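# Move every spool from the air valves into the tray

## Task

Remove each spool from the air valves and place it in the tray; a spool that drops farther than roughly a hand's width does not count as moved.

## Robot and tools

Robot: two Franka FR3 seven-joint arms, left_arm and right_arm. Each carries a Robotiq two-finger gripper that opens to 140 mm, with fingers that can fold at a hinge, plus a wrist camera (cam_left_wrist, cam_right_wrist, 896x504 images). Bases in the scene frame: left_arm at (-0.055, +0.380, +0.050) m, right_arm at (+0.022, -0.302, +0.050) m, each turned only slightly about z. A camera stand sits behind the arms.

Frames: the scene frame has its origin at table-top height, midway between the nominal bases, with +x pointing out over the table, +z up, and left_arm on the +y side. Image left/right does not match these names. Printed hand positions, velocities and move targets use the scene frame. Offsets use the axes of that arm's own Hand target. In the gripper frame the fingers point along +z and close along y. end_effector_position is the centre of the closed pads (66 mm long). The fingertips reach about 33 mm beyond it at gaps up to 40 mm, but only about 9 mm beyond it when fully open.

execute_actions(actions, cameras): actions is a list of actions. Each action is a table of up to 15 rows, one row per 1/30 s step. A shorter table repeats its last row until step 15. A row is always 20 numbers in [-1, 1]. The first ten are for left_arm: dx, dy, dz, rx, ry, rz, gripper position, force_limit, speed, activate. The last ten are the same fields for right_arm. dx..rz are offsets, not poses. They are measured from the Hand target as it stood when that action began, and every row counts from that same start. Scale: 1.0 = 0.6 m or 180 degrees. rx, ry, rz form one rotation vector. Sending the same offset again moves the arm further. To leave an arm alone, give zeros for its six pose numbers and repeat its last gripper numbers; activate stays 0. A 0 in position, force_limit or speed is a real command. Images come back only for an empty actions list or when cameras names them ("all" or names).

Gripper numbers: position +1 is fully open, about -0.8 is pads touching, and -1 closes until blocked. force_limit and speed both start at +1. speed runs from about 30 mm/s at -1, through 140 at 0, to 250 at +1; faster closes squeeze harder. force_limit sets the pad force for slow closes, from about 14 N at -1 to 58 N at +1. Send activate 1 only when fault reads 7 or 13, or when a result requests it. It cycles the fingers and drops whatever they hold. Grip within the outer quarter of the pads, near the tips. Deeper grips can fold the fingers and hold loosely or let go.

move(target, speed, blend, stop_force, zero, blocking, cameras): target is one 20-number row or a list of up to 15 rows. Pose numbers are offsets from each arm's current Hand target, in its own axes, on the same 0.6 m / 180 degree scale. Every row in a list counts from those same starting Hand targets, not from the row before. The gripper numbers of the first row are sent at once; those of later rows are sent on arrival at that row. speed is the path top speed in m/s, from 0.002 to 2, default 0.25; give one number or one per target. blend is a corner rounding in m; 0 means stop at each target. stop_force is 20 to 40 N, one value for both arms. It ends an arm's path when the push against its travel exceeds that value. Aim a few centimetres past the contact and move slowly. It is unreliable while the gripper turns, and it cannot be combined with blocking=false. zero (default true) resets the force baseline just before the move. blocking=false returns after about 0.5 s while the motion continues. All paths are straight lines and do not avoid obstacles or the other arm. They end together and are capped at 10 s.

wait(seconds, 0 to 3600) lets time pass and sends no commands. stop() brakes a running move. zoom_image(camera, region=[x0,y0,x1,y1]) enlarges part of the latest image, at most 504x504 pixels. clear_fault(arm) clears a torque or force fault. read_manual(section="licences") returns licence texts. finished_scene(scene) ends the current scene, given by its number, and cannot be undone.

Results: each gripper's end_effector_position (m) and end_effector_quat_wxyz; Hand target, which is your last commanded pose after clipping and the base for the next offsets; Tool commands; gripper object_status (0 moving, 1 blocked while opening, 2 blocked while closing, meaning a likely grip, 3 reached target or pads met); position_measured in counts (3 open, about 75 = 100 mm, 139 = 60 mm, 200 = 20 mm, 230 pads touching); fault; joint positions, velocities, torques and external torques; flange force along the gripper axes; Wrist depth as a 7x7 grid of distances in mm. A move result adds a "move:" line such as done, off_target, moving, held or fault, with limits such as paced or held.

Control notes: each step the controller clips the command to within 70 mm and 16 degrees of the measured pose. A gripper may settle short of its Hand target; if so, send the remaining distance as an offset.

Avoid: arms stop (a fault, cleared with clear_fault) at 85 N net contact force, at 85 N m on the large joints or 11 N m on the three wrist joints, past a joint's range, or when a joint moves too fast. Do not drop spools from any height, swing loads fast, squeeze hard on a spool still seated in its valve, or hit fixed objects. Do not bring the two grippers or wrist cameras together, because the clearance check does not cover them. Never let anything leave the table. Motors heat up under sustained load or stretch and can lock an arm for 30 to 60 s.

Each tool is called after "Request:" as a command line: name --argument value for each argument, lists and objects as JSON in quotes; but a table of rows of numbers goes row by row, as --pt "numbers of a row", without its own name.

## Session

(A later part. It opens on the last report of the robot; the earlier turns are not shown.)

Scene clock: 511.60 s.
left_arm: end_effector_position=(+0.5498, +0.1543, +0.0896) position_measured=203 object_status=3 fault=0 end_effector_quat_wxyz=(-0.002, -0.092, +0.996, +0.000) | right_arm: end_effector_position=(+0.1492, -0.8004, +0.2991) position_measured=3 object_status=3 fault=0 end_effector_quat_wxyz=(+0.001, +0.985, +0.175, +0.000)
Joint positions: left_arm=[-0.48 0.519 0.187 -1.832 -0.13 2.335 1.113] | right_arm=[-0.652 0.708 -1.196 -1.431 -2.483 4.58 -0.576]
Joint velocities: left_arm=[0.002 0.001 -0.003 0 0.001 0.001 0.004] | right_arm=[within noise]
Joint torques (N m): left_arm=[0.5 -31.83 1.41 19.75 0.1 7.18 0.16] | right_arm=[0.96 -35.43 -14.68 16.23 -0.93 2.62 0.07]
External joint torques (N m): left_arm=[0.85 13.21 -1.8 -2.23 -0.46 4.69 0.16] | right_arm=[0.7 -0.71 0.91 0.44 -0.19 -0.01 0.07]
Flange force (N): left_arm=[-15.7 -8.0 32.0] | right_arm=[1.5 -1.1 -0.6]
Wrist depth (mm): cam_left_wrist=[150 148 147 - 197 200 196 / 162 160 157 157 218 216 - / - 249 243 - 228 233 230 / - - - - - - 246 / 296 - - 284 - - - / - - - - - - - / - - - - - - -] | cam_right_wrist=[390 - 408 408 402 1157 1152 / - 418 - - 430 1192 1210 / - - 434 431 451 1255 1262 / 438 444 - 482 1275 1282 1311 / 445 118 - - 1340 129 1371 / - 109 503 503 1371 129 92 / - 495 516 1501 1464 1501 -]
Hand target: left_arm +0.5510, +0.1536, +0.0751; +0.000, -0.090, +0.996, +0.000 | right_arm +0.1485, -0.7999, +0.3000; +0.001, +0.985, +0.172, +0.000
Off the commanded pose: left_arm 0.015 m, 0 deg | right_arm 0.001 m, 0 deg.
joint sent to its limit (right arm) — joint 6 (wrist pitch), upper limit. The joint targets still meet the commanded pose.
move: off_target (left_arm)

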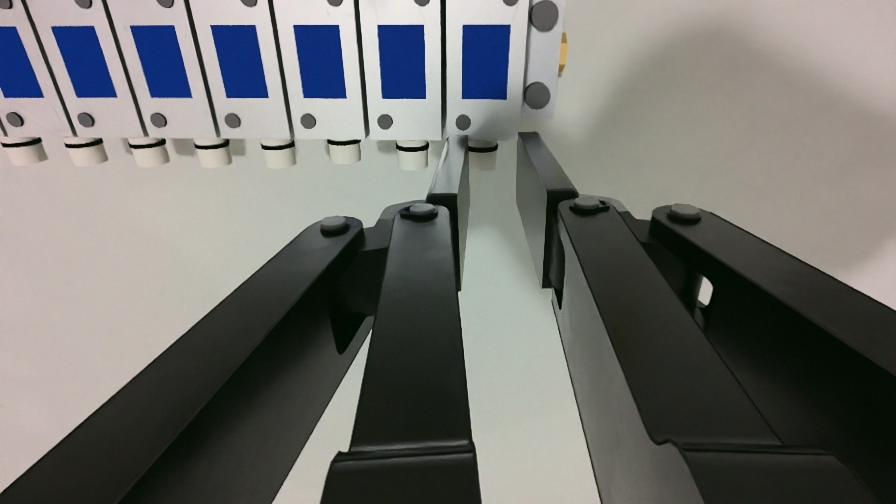

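Request:
move --pt "0 0 -0.0533 0 0 0 -0.587 0 -0.5 0 0 0 0 0 0 0 1 1 1 0" --pt "0 -0.0033 -0.0533 0 0 0 -0.587 0 -0.5 0 0 0 0 0 0 0 1 1 1 0" --speed 0.06 --cameras '["cam_left_wrist"]'

Request:
zoom_image --camera "cam_left_wrist" --region '[420, 80, 560, 220]'

Scene clock: 515.97 s.
left_arm: end_effector_position=(+0.5515, +0.1509, +0.1075) position_measured=203 object_status=3 fault=0 end_effector_quat_wxyz=(+0.001, -0.088, +0.996, -0.002) | right_arm: end_effector_position=(+0.1492, -0.8004, +0.2991) position_measured=3 object_status=3 fault=0 end_effector_quat_wxyz=(+0.001, +0.985, +0.175, +0.000)
Joint positions: left_arm=[-0.489 0.493 0.194 -1.825 -0.127 2.309 1.114] | right_arm=[-0.652 0.708 -1.196 -1.431 -2.483 4.58 -0.576]
Joint velocities: left_arm=[-0.001 0.001 0.002 0.001 0 -0.003 -0.001] | right_arm=[within noise]
Joint torques (N m): left_arm=[0.2 -44.76 3.44 22.72 0.6 2.22 -0.02] | right_arm=[0.96 -35.39 -14.68 16.18 -0.94 2.59 0.07]
External joint torques (N m): left_arm=[0.37 -0.16 0.15 0.41 0.02 -0.28 -0.02] | right_arm=[0.63 -0.83 0.82 0.44 -0.2 -0.03 0.07]
Flange force (N): left_arm=[-2.0 -0.6 -0.9] | right_arm=[1.4 -1.4 -0.6]
Wrist depth (mm): cam_left_wrist=[166 166 166 162 213 217 213 / - 178 179 172 237 234 229 / 271 272 265 - 120 253 244 / - 286 - - 82 - - / - - - - - - - / - - - - - - - / - - - - - - -] | cam_right_wrist=[391 401 395 409 408 1135 1174 / 418 416 415 422 - 1186 1204 / 404 420 427 416 1255 1249 1249 / 438 440 443 - 1289 1282 1311 / - 117 462 - 1325 129 1340 / - 109 494 479 1379 129 92 / - 523 - 1521 1446 1501 -]
Hand target: left_arm +0.5513, +0.1516, +0.1070; +0.000, -0.090, +0.996, +0.000 | right_arm +0.1485, -0.7999, +0.3000; +0.001, +0.985, +0.172, +0.000
Off the commanded pose: left_arm 0.001 m, 0 deg | right_arm 0.001 m, 0 deg.
joint sent to its limit (right arm) — joint 6 (wrist pitch), upper limit. The joint targets still meet the commanded pose.
move: done

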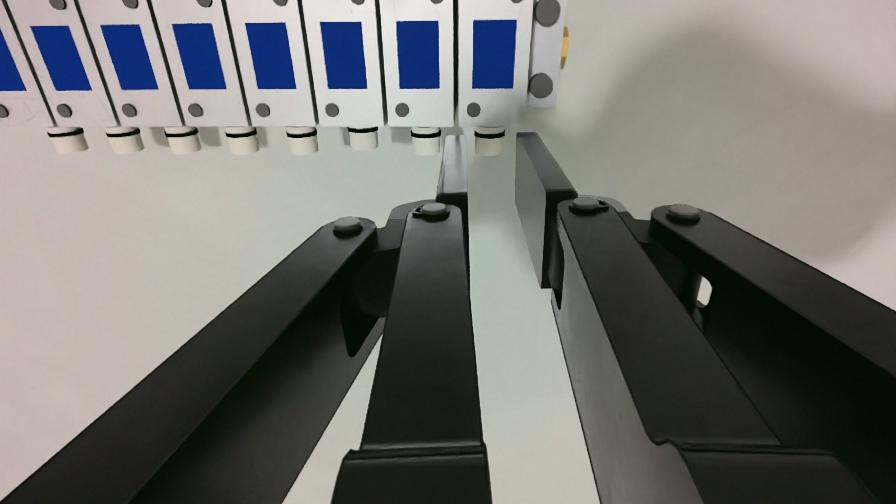

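Scaled by 3.600 from the camera's image (finer frame: 1280x720).

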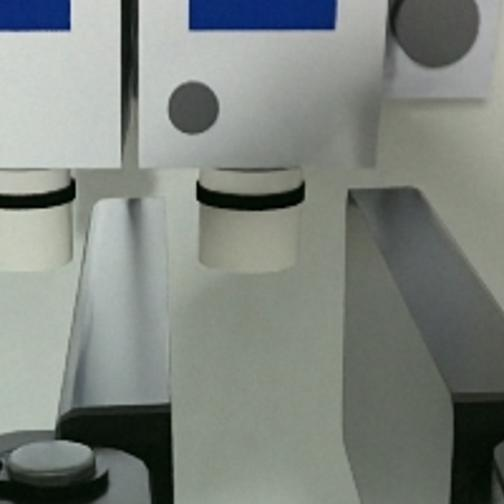

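Request:
move --target '[0,0.0008,0.028,0,0,0,-0.587,0,-0.5,0,0,0,0,0,0,0,1,1,1,0]' --speed 0.06 --cameras '["cam_left_wrist"]'

Request:
zoom_image --camera "cam_left_wrist" --region '[420, 80, 560, 220]'

Scene clock: 519.60 s.
left_arm: end_effector_position=(+0.5512, +0.1526, +0.0912) position_measured=203 object_status=3 fault=0 end_effector_quat_wxyz=(+0.000, -0.089, +0.996, +0.002) | right_arm: end_effector_position=(+0.1492, -0.8004, +0.2991) position_measured=3 object_status=3 fault=0 end_effector_quat_wxyz=(+0.001, +0.985, +0.175, +0.000)
Joint positions: left_arm=[-0.487 0.52 0.192 -1.828 -0.127 2.335 1.114] | right_arm=[-0.652 0.708 -1.196 -1.431 -2.483 4.58 -0.576]
Joint velocities: left_arm=[0 0.002 -0.001 0 0 0.004 -0.001] | right_arm=[within noise]
Joint torques (N m): left_arm=[0.84 -44.93 2.77 22.03 0.3 2.75 0.06] | right_arm=[0.95 -35.41 -14.67 16.23 -0.9 2.63 0.09]
External joint torques (N m): left_arm=[1 -0.02 -0.67 0.1 -0.26 0.27 0.06] | right_arm=[0.75 -0.92 0.84 0.58 -0.16 0.01 0.09]
Flange force (N): left_arm=[-1.1 0.8 1.0] | right_arm=[1.6 -1.2 -1.0]
Wrist depth (mm): cam_left_wrist=[151 149 149 146 202 201 201 / 165 162 159 156 217 220 212 / 256 253 241 179 120 232 229 / 274 267 - - 82 - 248 / - - - - - - - / - - - - - - - / - - - - - - -] | cam_right_wrist=[399 395 - 406 411 1152 1163 / 405 - - 422 437 1198 1204 / 423 431 - - 451 1242 1249 / 436 - 445 - 1269 1282 1325 / 446 118 - 478 1340 129 1340 / - 109 494 506 1387 129 92 / - - 493 532 1446 1483 -]
Hand target: left_arm +0.5513, +0.1521, +0.0902; +0.000, -0.090, +0.996, +0.000 | right_arm +0.1485, -0.7999, +0.3000; +0.001, +0.985, +0.172, +0.000
Off the commanded pose: left_arm 0.001 m, 0 deg | right_arm 0.001 m, 0 deg.
joint sent to its limit (right arm) — joint 6 (wrist pitch), upper limit. The joint targets still meet the commanded pose.
move: done

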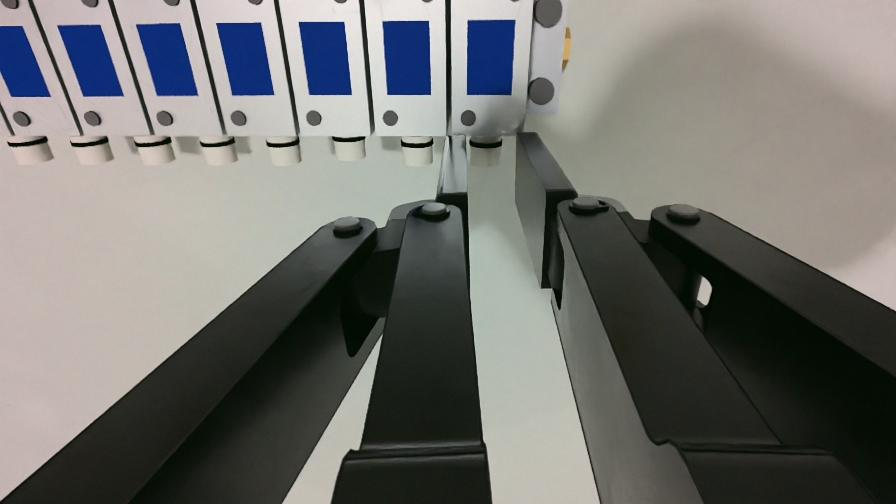

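Scaled by 3.600 from the camera's image (finer frame: 1280x720).

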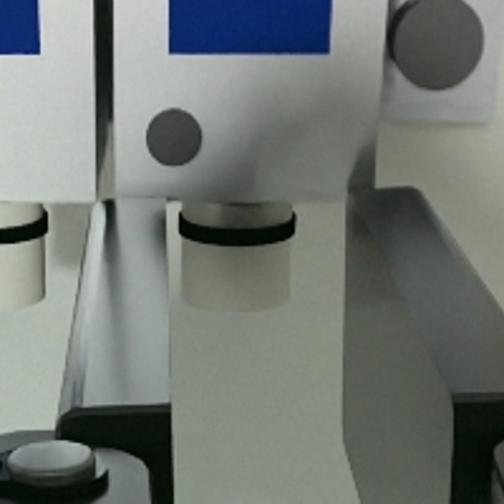

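Request:
move --target '[0,-0.0025,0.0,0,0,0,-0.587,0,-0.5,0,0,0,0,0,0,0,1,1,1,0]' --speed 0.06

Request:
move --target '[0,0,0.013,0,0,0,-0.587,0,-0.5,0,0,0,0,0,0,0,1,1,1,0]' --speed 0.06 --cameras '["cam_left_wrist"]'

Request:
zoom_image --camera "cam_left_wrist" --region '[420, 80, 560, 220]'

Scene clock: 522.67 s.
left_arm: end_effector_position=(+0.5514, +0.1519, +0.0907) position_measured=203 object_status=3 fault=0 end_effector_quat_wxyz=(+0.000, -0.088, +0.996, +0.001) | right_arm: end_effector_position=(+0.1492, -0.8004, +0.2991) position_measured=3 object_status=3 fault=0 end_effector_quat_wxyz=(+0.001, +0.985, +0.175, +0.000)
Joint positions: left_arm=[-0.487 0.521 0.191 -1.827 -0.127 2.336 1.114] | right_arm=[-0.652 0.708 -1.196 -1.431 -2.483 4.58 -0.576]
Joint torques (N m): left_arm=[0.35 -44.83 2.51 22.32 0.46 2.58 0.07] | right_arm=[0.88 -35.35 -14.65 16.21 -0.93 2.61 0.05]
External joint torques (N m): left_arm=[0.39 0.24 -1.05 0.33 -0.11 0.08 0.07] | right_arm=[0.5 -0.79 0.82 0.44 -0.2 -0.02 0.05]
Flange force (N): left_arm=[-2.2 -0.9 0.9] | right_arm=[1.0 -0.8 -0.7]
Wrist depth (mm): cam_left_wrist=[150 148 146 145 199 204 200 / 164 161 157 158 216 216 216 / 248 250 244 - 229 234 234 / 276 271 - - 82 - 246 / 292 - - - - - - / - - - - - - - / - - - - - - -] | cam_right_wrist=[- 410 414 412 406 1157 1163 / - 413 419 427 428 1186 1217 / 424 427 431 - 1198 1249 1275 / - - 438 454 1255 1269 1311 / 456 118 - - 1348 127 1340 / - 109 511 500 1387 129 92 / - - - 1429 1455 1492 -]
Hand target: left_arm +0.5515, +0.1506, +0.0902; +0.000, -0.090, +0.996, +0.000 | right_arm +0.1485, -0.7999, +0.3000; +0.001, +0.985, +0.172, +0.000
Off the commanded pose: left_arm 0.001 m, 0 deg | right_arm 0.001 m, 0 deg.
joint sent to its limit (right arm) — joint 6 (wrist pitch), upper limit. The joint targets still meet the commanded pose.
move: done

Scene clock: 523.30 s.
left_arm: end_effector_position=(+0.5534, +0.1518, +0.0847) position_measured=203 object_status=3 fault=0 end_effector_quat_wxyz=(+0.002, -0.089, +0.996, +0.001) | right_arm: end_effector_position=(+0.1492, -0.8004, +0.2991) position_measured=3 object_status=3 fault=0 end_effector_quat_wxyz=(+0.001, +0.985, +0.175, +0.000)
Joint positions: left_arm=[-0.485 0.534 0.188 -1.825 -0.129 2.35 1.114] | right_arm=[-0.652 0.708 -1.196 -1.431 -2.483 4.58 -0.576]
Joint torques (N m): left_arm=[0.36 -44.54 2.57 21.27 0.22 2.53 0.07] | right_arm=[0.96 -35.36 -14.68 16.15 -0.92 2.61 0.06]
External joint torques (N m): left_arm=[0.62 0.86 -0.85 -0.68 -0.35 0.01 0.07] | right_arm=[0.66 -0.72 0.85 0.41 -0.18 -0.02 0.06]
Flange force (N): left_arm=[-0.2 0.8 2.1] | right_arm=[1.4 -1.3 -0.5]
Wrist depth (mm): cam_left_wrist=[- 143 145 141 194 199 197 / 157 155 153 152 210 215 209 / - 241 239 - 224 227 224 / 278 - - - 82 - 247 / 286 - - - - - - / - - - - - - - / - - - - - - -] | cam_right_wrist=[399 379 401 406 - 1140 1157 / 395 410 412 - 433 1192 1204 / 431 424 424 - 1387 1242 1210 / 437 - 443 451 1282 1296 1303 / - 118 - - 1348 129 1348 / - 109 492 - 1379 129 92 / - - 512 530 1473 1540 -]
Hand target: left_arm +0.5515, +0.1506, +0.0824; +0.000, -0.090, +0.996, +0.000 | right_arm +0.1485, -0.7999, +0.3000; +0.001, +0.985, +0.172, +0.000
Off the commanded pose: left_arm 0.003 m, 0 deg | right_arm 0.001 m, 0 deg.
joint sent to its limit (right arm) — joint 6 (wrist pitch), upper limit. The joint targets still meet the commanded pose.
move: done

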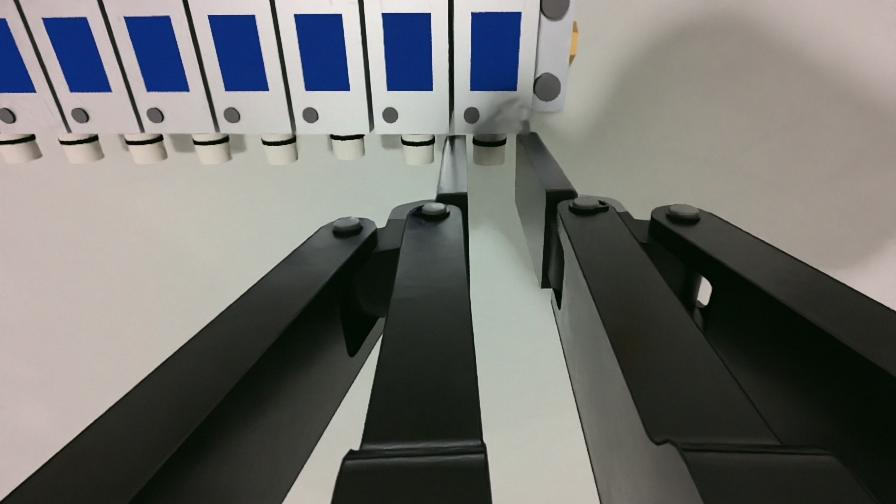

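Scaled by 3.600 from the camera's image (finer frame: 1280x720).

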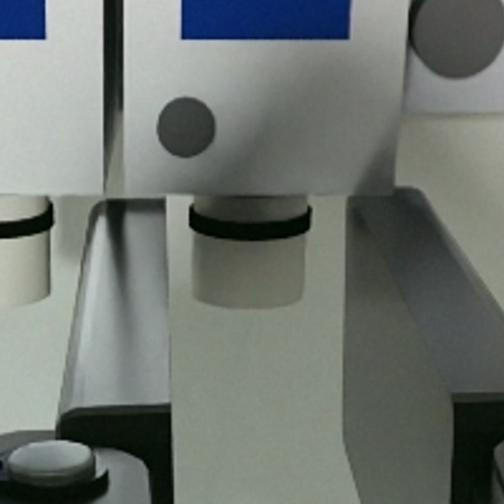

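Request:
move --target '[0,0,0.0125,0,0,0,-0.587,0,-0.5,0,0,0,0,0,0,0,1,1,1,0]' --speed 0.06 --cameras '["cam_left_wrist"]'

Request:
zoom_image --camera "cam_left_wrist" --region '[420, 80, 560, 220]'

Scene clock: 525.83 s.
left_arm: end_effector_position=(+0.5535, +0.1516, +0.0773) position_measured=203 object_status=3 fault=0 end_effector_quat_wxyz=(+0.002, -0.089, +0.996, +0.001) | right_arm: end_effector_position=(+0.1492, -0.8004, +0.2991) position_measured=3 object_status=3 fault=0 end_effector_quat_wxyz=(+0.001, +0.985, +0.175, +0.000)
Joint positions: left_arm=[-0.481 0.547 0.184 -1.825 -0.131 2.364 1.114] | right_arm=[-0.652 0.708 -1.196 -1.431 -2.483 4.58 -0.576]
Joint velocities: left_arm=[0.002 0.001 -0.005 0 0.001 0.002 0] | right_arm=[within noise]
Joint torques (N m): left_arm=[0.67 -45.28 2.27 21.06 0.26 2.55 0.05] | right_arm=[0.91 -35.39 -14.7 16.15 -0.93 2.61 0.02]
External joint torques (N m): left_arm=[0.8 0.21 -1.26 -0.62 -0.3 0.06 0.05] | right_arm=[0.64 -0.78 0.83 0.44 -0.18 -0.02 0.02]
Flange force (N): left_arm=[1.0 1.6 1.2] | right_arm=[1.3 -1.3 -0.6]
Wrist depth (mm): cam_left_wrist=[140 137 134 132 187 191 190 / 149 149 147 144 204 204 203 / 239 239 232 - 110 223 218 / 256 251 - - 82 - 233 / 287 - - - - - - / - - - - - - - / - - - - - - -] | cam_right_wrist=[- - 399 403 412 1146 1169 / 408 406 412 413 439 1198 1223 / 422 429 434 440 454 1242 1262 / - - - 459 1210 1296 1303 / 447 118 470 479 1325 127 1356 / - 109 - 499 1412 129 92 / - - - 1387 1455 1483 -]
Hand target: left_arm +0.5515, +0.1506, +0.0749; +0.000, -0.090, +0.996, +0.000 | right_arm +0.1485, -0.7999, +0.3000; +0.001, +0.985, +0.172, +0.000
Off the commanded pose: left_arm 0.003 m, 0 deg | right_arm 0.001 m, 0 deg.
joint sent to its limit (right arm) — joint 6 (wrist pitch), upper limit. The joint targets still meet the commanded pose.
move: done

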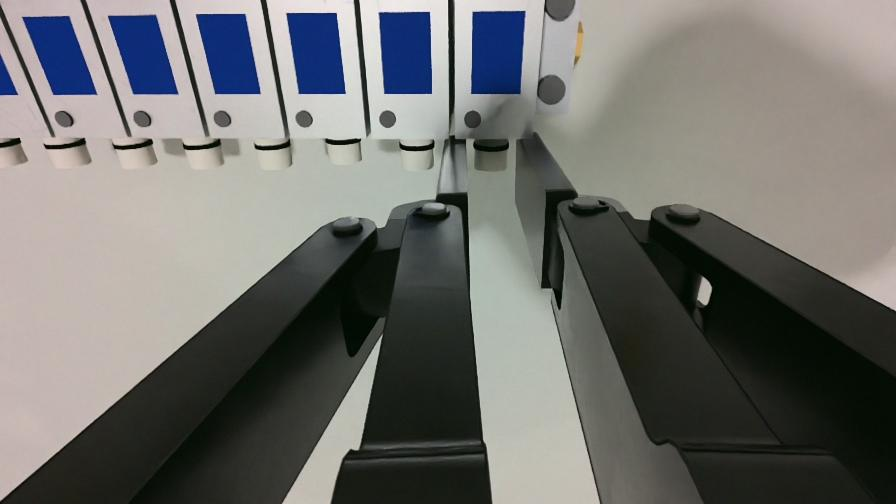

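Scaled by 3.600 from the camera's image (finer frame: 1280x720).

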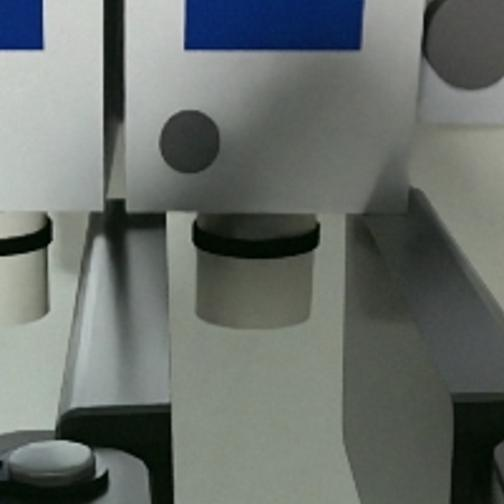

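Request:
move --target '[0,0,0,0,0,0,-1,-0.05,-1,0,0,0,0,0,0,0,1,1,1,0]' --cameras '["cam_left_wrist"]'

Request:
zoom_image --camera "cam_left_wrist" --region '[420, 80, 560, 220]'

Scene clock: 531.73 s.
left_arm: end_effector_position=(+0.5542, +0.1516, +0.0784) position_measured=231 object_status=0 fault=0 end_effector_quat_wxyz=(+0.003, -0.090, +0.996, +0.000) | right_arm: end_effector_position=(+0.1492, -0.8004, +0.2991) position_measured=3 object_status=3 fault=0 end_effector_quat_wxyz=(+0.001, +0.985, +0.175, +0.000)
Joint positions: left_arm=[-0.48 0.545 0.183 -1.826 -0.131 2.365 1.114] | right_arm=[-0.652 0.708 -1.196 -1.431 -2.483 4.58 -0.576]
Joint torques (N m): left_arm=[0.14 -43.52 1.85 20.09 0.45 2.51 0.07] | right_arm=[0.92 -35.39 -14.64 16.15 -0.93 2.59 0.07]
External joint torques (N m): left_arm=[0.4 2.19 -1.56 -1.79 -0.1 -0.02 0.07] | right_arm=[0.81 -0.68 1.01 0.45 -0.18 -0.04 0.07]
Flange force (N): left_arm=[1.4 1.2 4.5] | right_arm=[1.7 -1.3 -0.4]
Wrist depth (mm): cam_left_wrist=[141 138 - 133 189 193 187 / 150 149 151 146 201 206 204 / 242 238 234 135 - 218 217 / 261 256 - - 84 - 237 / 287 - - - - - - / - - - - - - - / - - - - - - -] | cam_right_wrist=[- 402 397 - 415 1152 1163 / 430 - - - - 1186 1192 / 438 446 - - 1303 1236 1262 / - 435 - - 1282 1296 1311 / 456 118 473 481 1340 129 1348 / - 109 494 496 1404 129 92 / - 524 - 1420 1438 1483 -]
Hand target: left_arm +0.5515, +0.1506, +0.0749; +0.000, -0.090, +0.996, +0.000 | right_arm +0.1485, -0.7999, +0.3000; +0.001, +0.985, +0.172, +0.000
Off the commanded pose: left_arm 0.004 m, 0 deg | right_arm 0.001 m, 0 deg.
joint sent to its limit (right arm) — joint 6 (wrist pitch), upper limit. The joint targets still meet the commanded pose.
move: done

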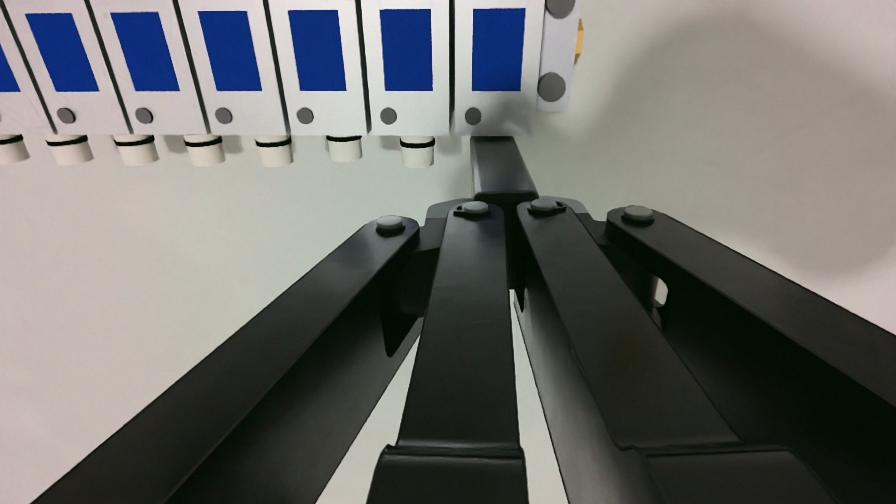

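Scaled by 3.600 from the camera's image (finer frame: 1280x720).

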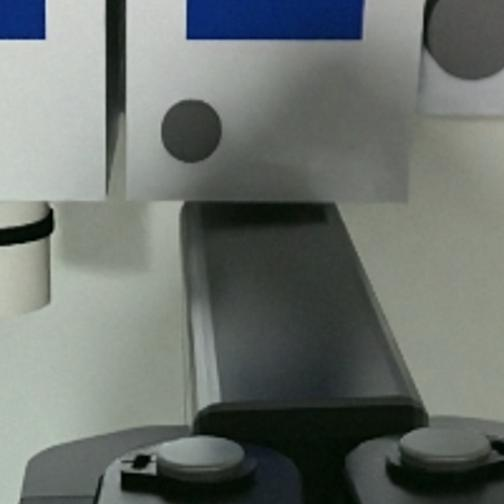

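Request:
move --pt "0 0 -0.01 0 0 0 -1 -0.05 -1 0 0 0 0 0 0 0 1 1 1 0" --pt "0 0 -0.01 0 0 0 -0.587 -0.05 -1 0 0 0 0 0 0 0 1 1 1 0"

Request:
move --target '[0,0,0.019,0,0,0,-0.587,-0.05,-1,0,0,0,0,0,0,0,1,1,1,0]' --speed 0.06 --cameras '["cam_left_wrist"]'

Request:
zoom_image --camera "cam_left_wrist" --region '[420, 80, 560, 220]'

Scene clock: 536.13 s.
left_arm: end_effector_position=(+0.5536, +0.1507, +0.0816) position_measured=203 object_status=0 fault=0 end_effector_quat_wxyz=(+0.003, -0.089, +0.996, -0.001) | right_arm: end_effector_position=(+0.1492, -0.8004, +0.2991) position_measured=3 object_status=3 fault=0 end_effector_quat_wxyz=(+0.001, +0.985, +0.175, +0.000)
Joint positions: left_arm=[-0.48 0.539 0.183 -1.826 -0.131 2.358 1.114] | right_arm=[-0.652 0.708 -1.196 -1.431 -2.483 4.58 -0.576]
Joint torques (N m): left_arm=[0.06 -45.86 2.9 20.51 0.69 1.85 0.05] | right_arm=[0.87 -35.35 -14.66 16.25 -0.91 2.6 0.1]
External joint torques (N m): left_arm=[0.51 -0.44 -0.29 -1.34 0.14 -0.66 0.05] | right_arm=[0.66 -0.76 0.89 0.55 -0.17 -0.02 0.1]
Flange force (N): left_arm=[4.6 3.5 -1.7] | right_arm=[1.4 -0.5 -0.8]
Wrist depth (mm): cam_left_wrist=[143 141 139 - 162 194 191 / 156 153 150 150 210 - 204 / 243 240 237 - 221 224 218 / 265 258 - - 82 - 232 / 286 - - - - - - / - - - - - - - / - - - - - - -] | cam_right_wrist=[393 - - - 415 1157 1163 / - - 434 - 431 1180 1210 / 424 - 433 461 454 1236 1262 / - 451 449 456 1269 1282 1303 / - 118 462 - 1333 129 1340 / - 109 472 - 1387 129 92 / - 518 - 1395 1521 1511 -]
Hand target: left_arm +0.5515, +0.1506, +0.0809; +0.000, -0.090, +0.996, +0.000 | right_arm +0.1485, -0.7999, +0.3000; +0.001, +0.985, +0.172, +0.000
Off the commanded pose: left_arm 0.002 m, 0 deg | right_arm 0.001 m, 0 deg.
joint sent to its limit (right arm) — joint 6 (wrist pitch), upper limit. The joint targets still meet the commanded pose.
move: done

Scene clock: 536.73 s.
left_arm: end_effector_position=(+0.5535, +0.1514, +0.0720) position_measured=203 object_status=3 fault=0 end_effector_quat_wxyz=(+0.002, -0.089, +0.996, +0.001) | right_arm: end_effector_position=(+0.1492, -0.8004, +0.2991) position_measured=3 object_status=3 fault=0 end_effector_quat_wxyz=(+0.001, +0.985, +0.175, +0.000)
Joint positions: left_arm=[-0.478 0.556 0.18 -1.826 -0.131 2.373 1.114] | right_arm=[-0.652 0.708 -1.196 -1.431 -2.483 4.58 -0.576]
Joint torques (N m): left_arm=[0.64 -45.48 1.9 20.9 0.31 2.56 0.05] | right_arm=[0.96 -35.4 -14.65 16.19 -0.94 2.61 0.09]
External joint torques (N m): left_arm=[0.86 0.32 -1.55 -0.81 -0.24 0.04 0.06] | right_arm=[0.81 -0.71 0.96 0.51 -0.19 -0.02 0.08]
Flange force (N): left_arm=[1.4 1.9 1.4] | right_arm=[1.7 -1.1 -0.6]
Wrist depth (mm): cam_left_wrist=[135 133 129 129 183 185 186 / 143 144 142 140 202 202 199 / 234 221 227 221 210 215 212 / 253 - - 232 82 - 230 / - - - - - - - / - - - - - - - / - - - - - - -] | cam_right_wrist=[393 397 408 395 - 1157 1163 / 401 410 410 - 422 1152 1242 / 418 424 437 438 1229 1249 1262 / 444 - 460 448 1242 1282 1318 / 465 118 458 499 1325 129 1348 / - 109 - 500 1404 129 92 / - - 511 1561 1464 1501 -]
Hand target: left_arm +0.5515, +0.1506, +0.0695; +0.000, -0.090, +0.996, +0.000 | right_arm +0.1485, -0.7999, +0.3000; +0.001, +0.985, +0.172, +0.000
Off the commanded pose: left_arm 0.003 m, 0 deg | right_arm 0.001 m, 0 deg.
joint sent to its limit (right arm) — joint 6 (wrist pitch), upper limit. The joint targets still meet the commanded pose.
move: done

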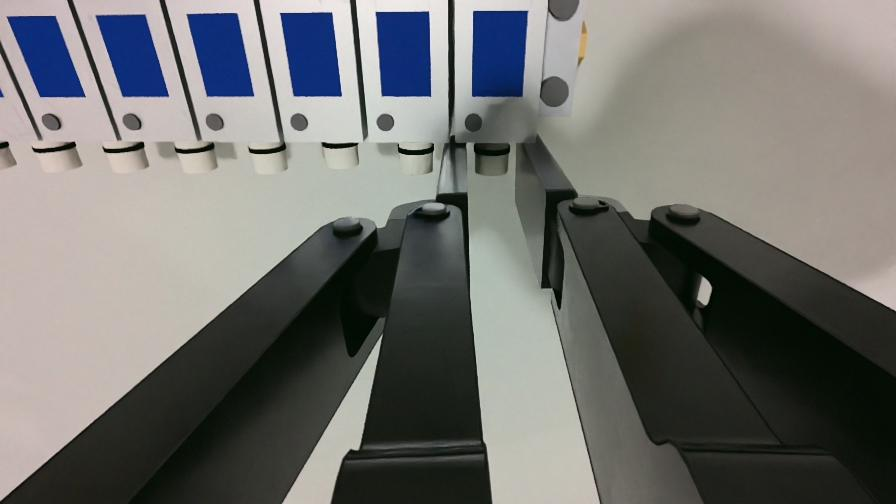

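Scaled by 3.600 from the camera's image (finer frame: 1280x720).

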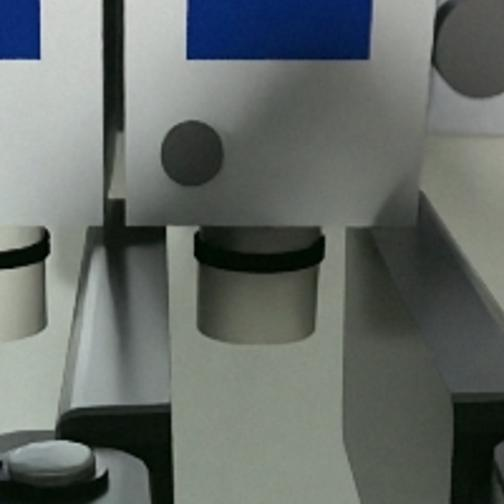

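Request:
move --pt "0 0 0.004 0 0 0 -0.587 -0.05 -1 0 0 0 0 0 0 0 1 1 1 0" --pt "0 0 0.004 0 0 0 -1 -0.05 -1 0 0 0 0 0 0 0 1 1 1 0" --speed 0.06 --cameras '["cam_left_wrist"]'

Request:
zoom_image --camera "cam_left_wrist" --region '[420, 80, 560, 220]'

Scene clock: 539.60 s.
left_arm: end_effector_position=(+0.5535, +0.1518, +0.0691) position_measured=213 object_status=0 fault=0 end_effector_quat_wxyz=(+0.002, -0.090, +0.996, +0.001) | right_arm: end_effector_position=(+0.1492, -0.8004, +0.2991) position_measured=3 object_status=3 fault=0 end_effector_quat_wxyz=(+0.001, +0.985, +0.175, +0.000)
Joint positions: left_arm=[-0.475 0.56 0.177 -1.826 -0.131 2.378 1.114] | right_arm=[-0.652 0.708 -1.196 -1.431 -2.483 4.58 -0.576]
Joint torques (N m): left_arm=[0.21 -45.48 1.95 20.94 0.32 2.58 -0.05] | right_arm=[0.87 -35.44 -14.7 16.3 -0.92 2.61 0.09]
External joint torques (N m): left_arm=[0.32 0.28 -1.55 -0.63 -0.23 0.07 -0.05] | right_arm=[0.52 -0.85 0.79 0.54 -0.19 -0.01 0.09]
Flange force (N): left_arm=[1.5 0.9 1.2] | right_arm=[1.1 -0.5 -1.0]
Wrist depth (mm): cam_left_wrist=[132 130 127 126 181 184 184 / 141 140 136 136 199 198 194 / 232 - 225 220 212 209 210 / - 245 - - 83 - 226 / 273 - - - - - - / - - - - - - - / - - - - - - -] | cam_right_wrist=[385 401 395 - 408 1130 1157 / - 406 401 - 434 1186 1204 / 419 - 436 439 1198 1236 1262 / 401 - 444 - 1296 1296 1296 / 444 118 - - 1325 129 1340 / - 109 - 508 1404 129 92 / - - - 1325 1464 1492 -]
Hand target: left_arm +0.5515, +0.1506, +0.0671; +0.000, -0.090, +0.996, +0.000 | right_arm +0.1485, -0.7999, +0.3000; +0.001, +0.985, +0.172, +0.000
Off the commanded pose: left_arm 0.003 m, 0 deg | right_arm 0.001 m, 0 deg.
joint sent to its limit (right arm) — joint 6 (wrist pitch), upper limit. The joint targets still meet the commanded pose.
move: done

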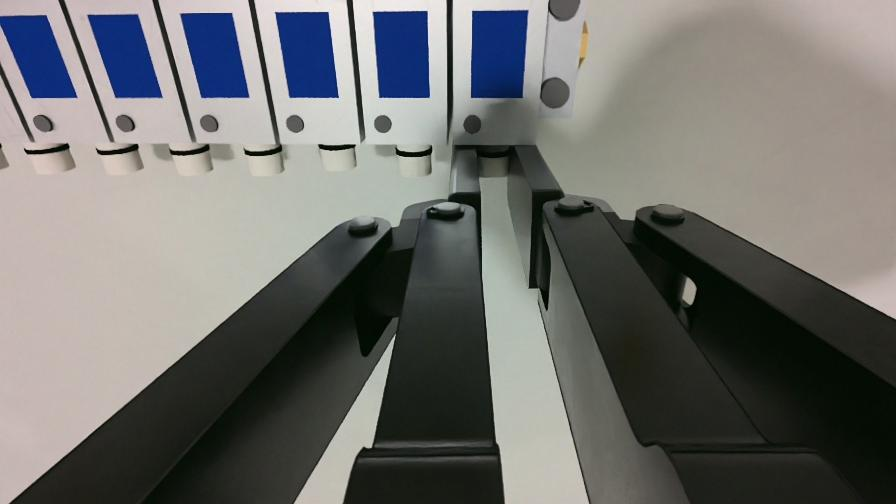

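Scaled by 3.600 from the camera's image (finer frame: 1280x720).

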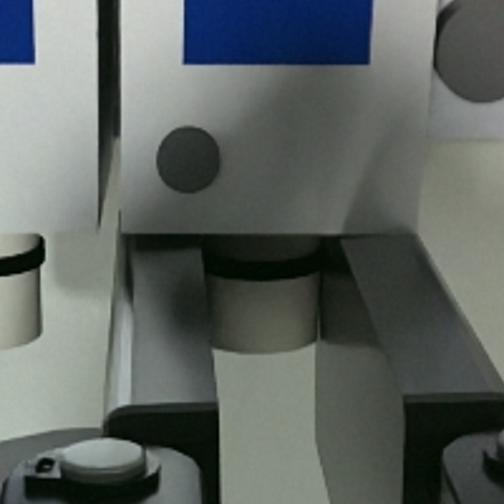

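Request:
move --pt "-0.013 0 -0.004 0 0 0 -1 -0.05 -1 0 0 0 0 0 0 0 1 1 1 0" --pt "-0.055 0 -0.004 0 0 0 -1 -0.05 -1 0 0 0 0 0 0 0 1 1 1 0" --speed 0.03 --blend 0.001 --cameras '["cam_left_wrist"]'

Request:
zoom_image --camera "cam_left_wrist" --region '[400, 60, 580, 240]'

Scene clock: 544.70 s.
left_arm: end_effector_position=(+0.5844, +0.1562, +0.0701) position_measured=213 object_status=2 fault=0 end_effector_quat_wxyz=(+0.001, -0.094, +0.996, -0.001) | right_arm: end_effector_position=(+0.1492, -0.8004, +0.2991) position_measured=3 object_status=3 fault=0 end_effector_quat_wxyz=(+0.001, +0.985, +0.175, +0.000)
Joint positions: left_arm=[-0.431 0.632 0.163 -1.697 -0.131 2.321 1.125] | right_arm=[-0.652 0.708 -1.196 -1.431 -2.483 4.58 -0.576]
Joint velocities: left_arm=[-0.001 0.001 0 0.001 0.002 -0.005 0.004] | right_arm=[within noise]
Joint torques (N m): left_arm=[0.9 -48.23 2.69 22.65 0.6 2.2 0.36] | right_arm=[0.89 -35.33 -14.71 16.21 -0.92 2.6 0.06]
External joint torques (N m): left_arm=[1.26 0.05 -0.74 0.43 0.03 -0.31 0.36] | right_arm=[0.8 -0.72 0.9 0.57 -0.17 -0.02 0.06]
Flange force (N): left_arm=[-4.1 0.0 0.0] | right_arm=[1.6 -0.8 -0.8]
Wrist depth (mm): cam_left_wrist=[197 144 142 141 189 186 182 / 212 211 208 203 201 199 195 / 231 229 224 215 213 213 210 / 245 245 - - 83 - 227 / - - - - - - - / - - - - - - - / - - - - - - -] | cam_right_wrist=[395 - - 415 - 1152 1163 / - 405 424 413 431 1186 1229 / 404 - 442 - 1163 1229 1296 / - - 450 - 1275 1296 1325 / 450 118 460 490 1325 129 1348 / - 128 - 487 1395 129 92 / - 512 495 1379 1464 1511 -]
Hand target: left_arm +0.5840, +0.1565, +0.0695; +0.000, -0.090, +0.996, +0.000 | right_arm +0.1485, -0.7999, +0.3000; +0.001, +0.985, +0.172, +0.000
Off the commanded pose: left_arm 0.001 m, 0 deg | right_arm 0.001 m, 0 deg.
joint sent to its limit (right arm) — joint 6 (wrist pitch), upper limit. The joint targets still meet the commanded pose.
move: done

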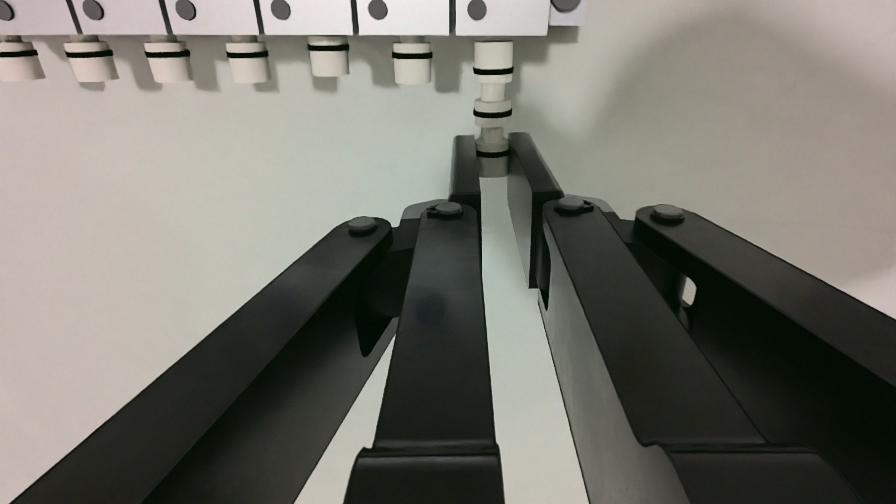

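Scaled by 2.800 from the camera's image (finer frame: 1280x720).

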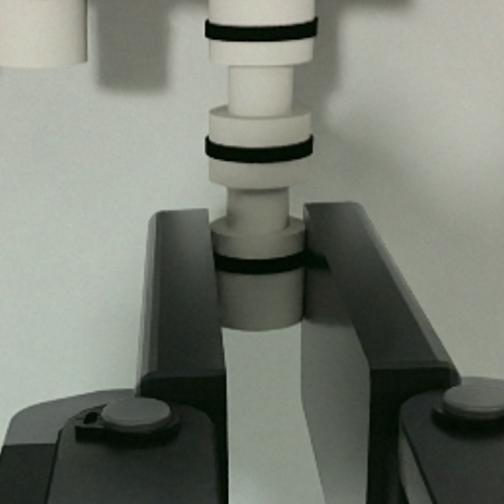

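Request:
move --pt "-0.013 0 0 0 0 0 -1 -0.05 -1 0 0 0 0 0 0 0 1 1 1 0" --pt "-0.013 0 -0.13 0 0 0 -1 -0.05 -1 0 0 0 0 0 0 0 1 1 1 0" --pt "0.4445 -0.089 -0.13 0 0 0 -1 -0.05 -1 0 0 0 0 0 0 0 1 1 1 0" --speed '[0.05,0.15,0.2]' --blend '[0.001,0.02,0]' --cameras '["cam_left_wrist"]'

Scene clock: 555.73 s.
left_arm: end_effector_position=(+0.3307, +0.0563, +0.1469) position_measured=213 object_status=2 fault=0 end_effector_quat_wxyz=(-0.002, -0.087, +0.996, +0.000) | right_arm: end_effector_position=(+0.1492, -0.8004, +0.2991) position_measured=3 object_status=3 fault=0 end_effector_quat_wxyz=(+0.001, +0.985, +0.175, +0.000)
Joint positions: left_arm=[-0.767 0.046 0.117 -2.359 -0.012 2.402 0.708] | right_arm=[-0.652 0.708 -1.196 -1.431 -2.483 4.58 -0.576]
Joint velocities: left_arm=[-0.001 0 0 0.001 0 0 -0.005] | right_arm=[within noise]
Joint torques (N m): left_arm=[0.09 -31.36 -0.01 21.19 0.87 2.82 -0.18] | right_arm=[0.96 -35.35 -14.69 16.19 -0.91 2.61 0.08]
External joint torques (N m): left_arm=[0.1 -1.16 -0.19 -0.27 0.35 0.29 -0.18] | right_arm=[0.56 -0.71 0.8 0.39 -0.17 -0.03 0.08]
Flange force (N): left_arm=[3.2 3.1 -1.4] | right_arm=[1.2 -1.1 -0.5]
Wrist depth (mm): cam_left_wrist=[264 252 253 - - 244 246 / 288 269 275 - 269 272 256 / 308 310 - - - 285 284 / - 328 - - 83 - 312 / - - - - - - - / - - - - - - - / - - - - - - -] | cam_right_wrist=[- 390 - 413 - 1152 1169 / 421 418 424 430 - 1192 1217 / 416 - - 443 1114 1242 1242 / 439 - 448 454 1236 1282 1296 / 454 118 - - 1325 129 1340 / - 110 - - 1473 129 92 / - - 518 1592 1473 - -]
Hand target: left_arm +0.3311, +0.0562, +0.1475; +0.000, -0.090, +0.996, +0.000 | right_arm +0.1485, -0.7999, +0.3000; +0.001, +0.985, +0.172, +0.000
Off the commanded pose: left_arm 0.001 m, 0 deg | right_arm 0.001 m, 0 deg.
joint sent to its limit (right arm) — joint 6 (wrist pitch), upper limit. The joint targets still meet the commanded pose.
move: done

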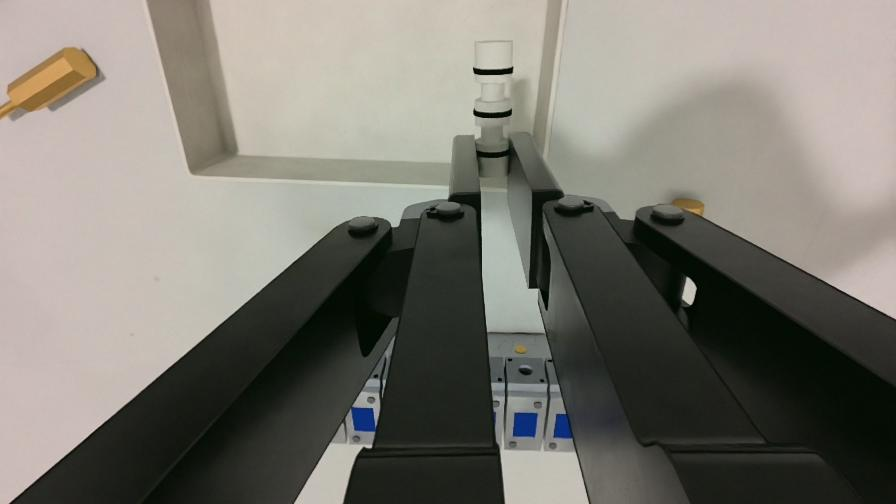

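Request:
move --pt "-0.0035 0.01 0 0 0 0 -1 -0.05 -1 0 0 0 0 0 0 0 1 1 1 0" --pt "-0.0035 0.01 0.184 0 0 0 -1 -0.05 -1 0 0 0 0 0 0 0 1 1 1 0" --speed 0.12 --blend '[0.003,0]' --cameras '["cam_left_wrist"]'

Scene clock: 566.83 s.
left_arm: end_effector_position=(+0.3311, +0.0636, +0.0369) position_measured=213 object_status=2 fault=0 end_effector_quat_wxyz=(-0.001, -0.093, +0.996, +0.002) | right_arm: end_effector_position=(+0.1492, -0.8004, +0.2991) position_measured=3 object_status=3 fault=0 end_effector_quat_wxyz=(+0.001, +0.985, +0.175, +0.000)
Joint positions: left_arm=[-0.74 0.284 0.094 -2.398 -0.055 2.677 0.738] | right_arm=[-0.652 0.708 -1.196 -1.431 -2.483 4.58 -0.576]
Joint velocities: left_arm=[0.001 0 -0.002 -0.002 0 0.004 0.001] | right_arm=[within noise]
Joint torques (N m): left_arm=[0.87 -34.25 0.23 17.9 0.37 2.78 0.3] | right_arm=[0.88 -35.35 -14.73 16.19 -0.91 2.63 0.11]
External joint torques (N m): left_arm=[0.97 -0.04 -0.71 0.36 0.03 0.25 0.3] | right_arm=[0.58 -0.79 0.76 0.46 -0.17 0 0.11]
Flange force (N): left_arm=[-2.0 0.3 1.1] | right_arm=[1.3 -1.0 -0.8]
Wrist depth (mm): cam_left_wrist=[- 160 157 155 150 153 152 / 173 174 171 166 165 164 163 / 190 183 179 177 129 176 176 / - - - - 83 - 189 / 234 - - - - - - / - - - - - - - / - - - - - - -] | cam_right_wrist=[- 395 414 407 413 1146 1157 / 409 413 415 418 - 1186 1204 / 414 412 426 444 1223 1242 1262 / - 453 451 459 1255 1296 1296 / 454 118 476 - 1325 129 1325 / - 109 487 - 1395 129 92 / - - 515 530 1464 1511 -]
Hand target: left_arm +0.3322, +0.0625, +0.0371; +0.000, -0.090, +0.996, +0.000 | right_arm +0.1485, -0.7999, +0.3000; +0.001, +0.985, +0.172, +0.000
Off the commanded pose: left_arm 0.002 m, 0 deg | right_arm 0.001 m, 0 deg.
joint sent to its limit (right arm) — joint 6 (wrist pitch), upper limit. The joint targets still meet the commanded pose.
move: done

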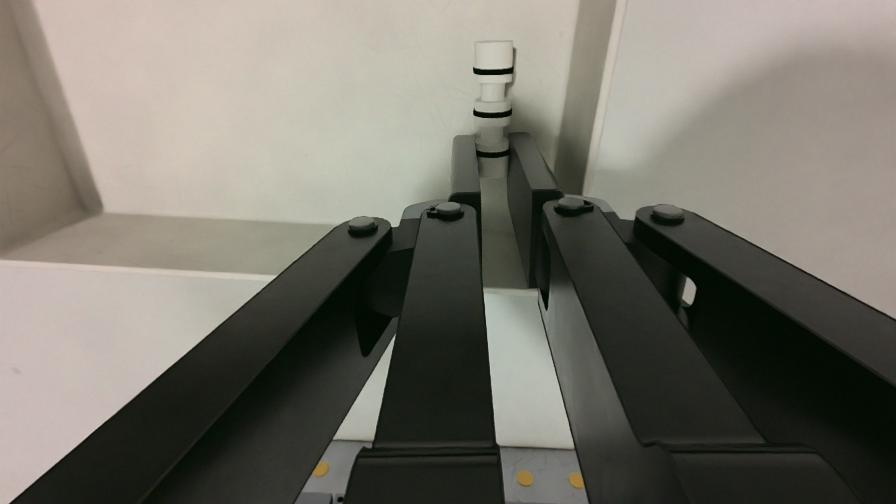

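Request:
move --pt "0 0 0.003 0 0 0 -1 -0.05 -1 0 0 0 0 0 0 0 1 1 1 0" --pt "0 0 0.003 0 0 0 -0.6 -0.05 -1 0 0 0 0 0 0 0 1 1 1 0" --speed 0.03 --cameras '["cam_left_wrist"]'

Scene clock: 569.27 s.
left_arm: end_effector_position=(+0.3313, +0.0633, +0.0352) position_measured=205 object_status=3 fault=0 end_effector_quat_wxyz=(-0.001, -0.092, +0.996, +0.001) | right_arm: end_effector_position=(+0.1492, -0.8004, +0.2991) position_measured=3 object_status=3 fault=0 end_effector_quat_wxyz=(+0.001, +0.985, +0.175, +0.000)
Joint positions: left_arm=[-0.734 0.289 0.088 -2.397 -0.055 2.682 0.739] | right_arm=[-0.652 0.708 -1.196 -1.431 -2.483 4.58 -0.576]
Joint torques (N m): left_arm=[0.72 -34.26 0.18 17.79 0.38 2.81 0.24] | right_arm=[0.9 -35.36 -14.71 16.21 -0.93 2.62 0.11]
External joint torques (N m): left_arm=[0.73 -0.06 -0.81 0.37 0.04 0.29 0.24] | right_arm=[0.57 -0.79 0.78 0.49 -0.2 -0.01 0.11]
Flange force (N): left_arm=[-1.6 0.1 1.1] | right_arm=[1.3 -0.8 -0.9]
Wrist depth (mm): cam_left_wrist=[160 158 157 154 152 153 150 / 172 170 166 163 162 162 158 / 183 182 180 177 120 175 174 / 214 - - - 83 - - / 226 - - - - - - / - - - - - - - / - - - - - - -] | cam_right_wrist=[406 393 389 406 410 1140 1152 / 416 415 - 409 427 1186 1210 / - - - - 1146 1186 1223 / 456 435 - - 1289 1275 1340 / 456 117 465 - 1340 129 1356 / - 109 - - 1387 121 92 / - - - 1289 1464 1501 -]
Hand target: left_arm +0.3322, +0.0625, +0.0353; +0.000, -0.090, +0.996, +0.000 | right_arm +0.1485, -0.7999, +0.3000; +0.001, +0.985, +0.172, +0.000
Off the commanded pose: left_arm 0.001 m, 0 deg | right_arm 0.001 m, 0 deg.
joint sent to its limit (right arm) — joint 6 (wrist pitch), upper limit. The joint targets still meet the commanded pose.
move: done

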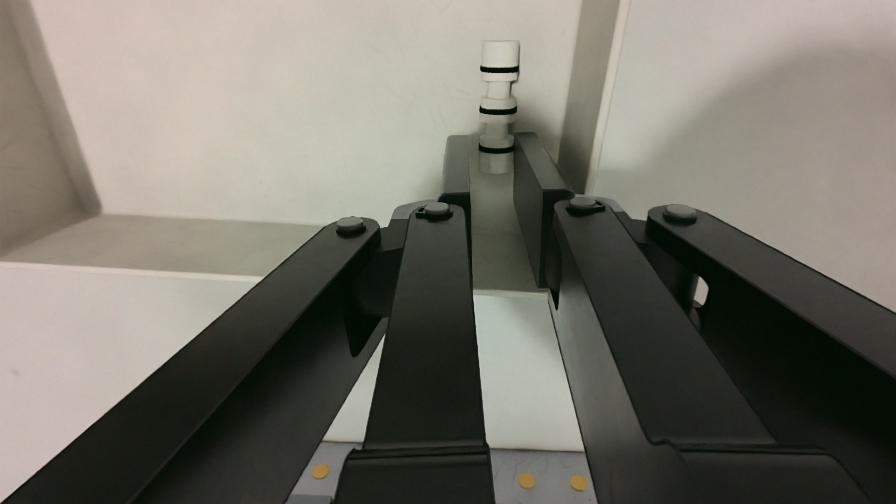

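Request:
move --pt "0 0 -0.2078 0 0 0 -0.6 -0.05 -1 0 0 0 0 0 0 0 1 1 1 0" --pt "-0.3873 0.0352 -0.2078 0 0 0 -0.6 -0.05 -1 0 0 0 0 0 0 0 1 1 1 0" --pt "-0.3873 0.0352 -0.1078 0 0 0 -0.587 -0.05 -1 0 0 0 0 0 0 0 1 1 1 0" --speed '[0.15,0.25,0.15]' --blend '[0.02,0.02,0]' --cameras '["cam_left_wrist"]'

Request:
zoom_image --camera "cam_left_wrist" --region '[400, 60, 580, 240]'

Scene clock: 576.10 s.
left_arm: end_effector_position=(+0.5551, +0.1255, +0.0980) position_measured=203 object_status=3 fault=0 end_effector_quat_wxyz=(-0.002, -0.094, +0.996, +0.001) | right_arm: end_effector_position=(+0.1492, -0.8004, +0.2991) position_measured=3 object_status=3 fault=0 end_effector_quat_wxyz=(+0.001, +0.985, +0.175, +0.000)
Joint positions: left_arm=[-0.458 0.544 0.125 -1.759 -0.086 2.292 1.041] | right_arm=[-0.652 0.708 -1.196 -1.431 -2.483 4.58 -0.576]
Joint torques (N m): left_arm=[0.88 -47.9 1.67 22.77 0.61 2.78 0.28] | right_arm=[0.96 -35.39 -14.7 16.22 -0.93 2.6 0.13]
External joint torques (N m): left_arm=[1.1 -1.4 -0.76 0.3 0.03 0.29 0.28] | right_arm=[0.77 -0.84 0.84 0.56 -0.18 -0.02 0.12]
Flange force (N): left_arm=[1.3 2.8 -1.5] | right_arm=[1.7 -1.2 -0.9]
Wrist depth (mm): cam_left_wrist=[- 157 155 - 152 209 205 / 170 168 165 162 163 224 221 / 260 256 251 - 238 - 237 / 287 278 - - 82 - - / 303 - - - - - - / - - - - - - - / - - - - - - -] | cam_right_wrist=[- 388 404 406 397 1135 1163 / - 415 413 - 433 1186 1210 / - 428 422 424 1289 1249 1269 / 440 436 479 477 1275 1282 1318 / - 118 - - 1318 129 1404 / - 109 - 510 1404 129 92 / - - 532 528 1455 1492 -]
Hand target: left_arm +0.5570, +0.1249, +0.1000; +0.000, -0.090, +0.996, +0.000 | right_arm +0.1485, -0.7999, +0.3000; +0.001, +0.985, +0.172, +0.000
Off the commanded pose: left_arm 0.003 m, 1 deg | right_arm 0.001 m, 0 deg.
joint sent to its limit (right arm) — joint 6 (wrist pitch), upper limit. The joint targets still meet the commanded pose.
move: done

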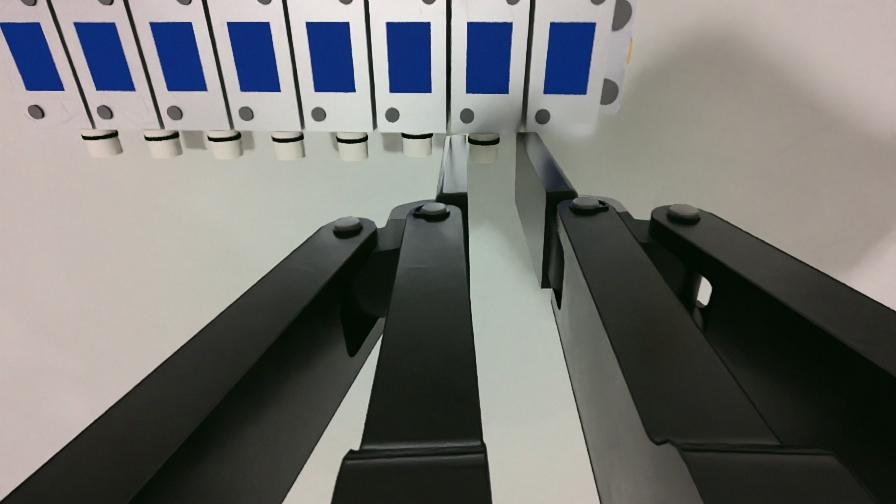

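Scaled by 2.800 from the camera's image (finer frame: 1280x720).

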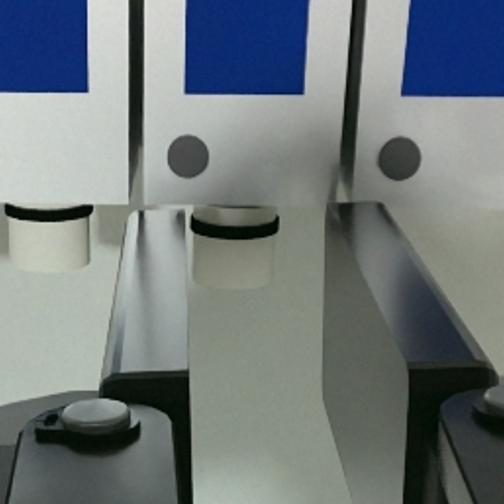

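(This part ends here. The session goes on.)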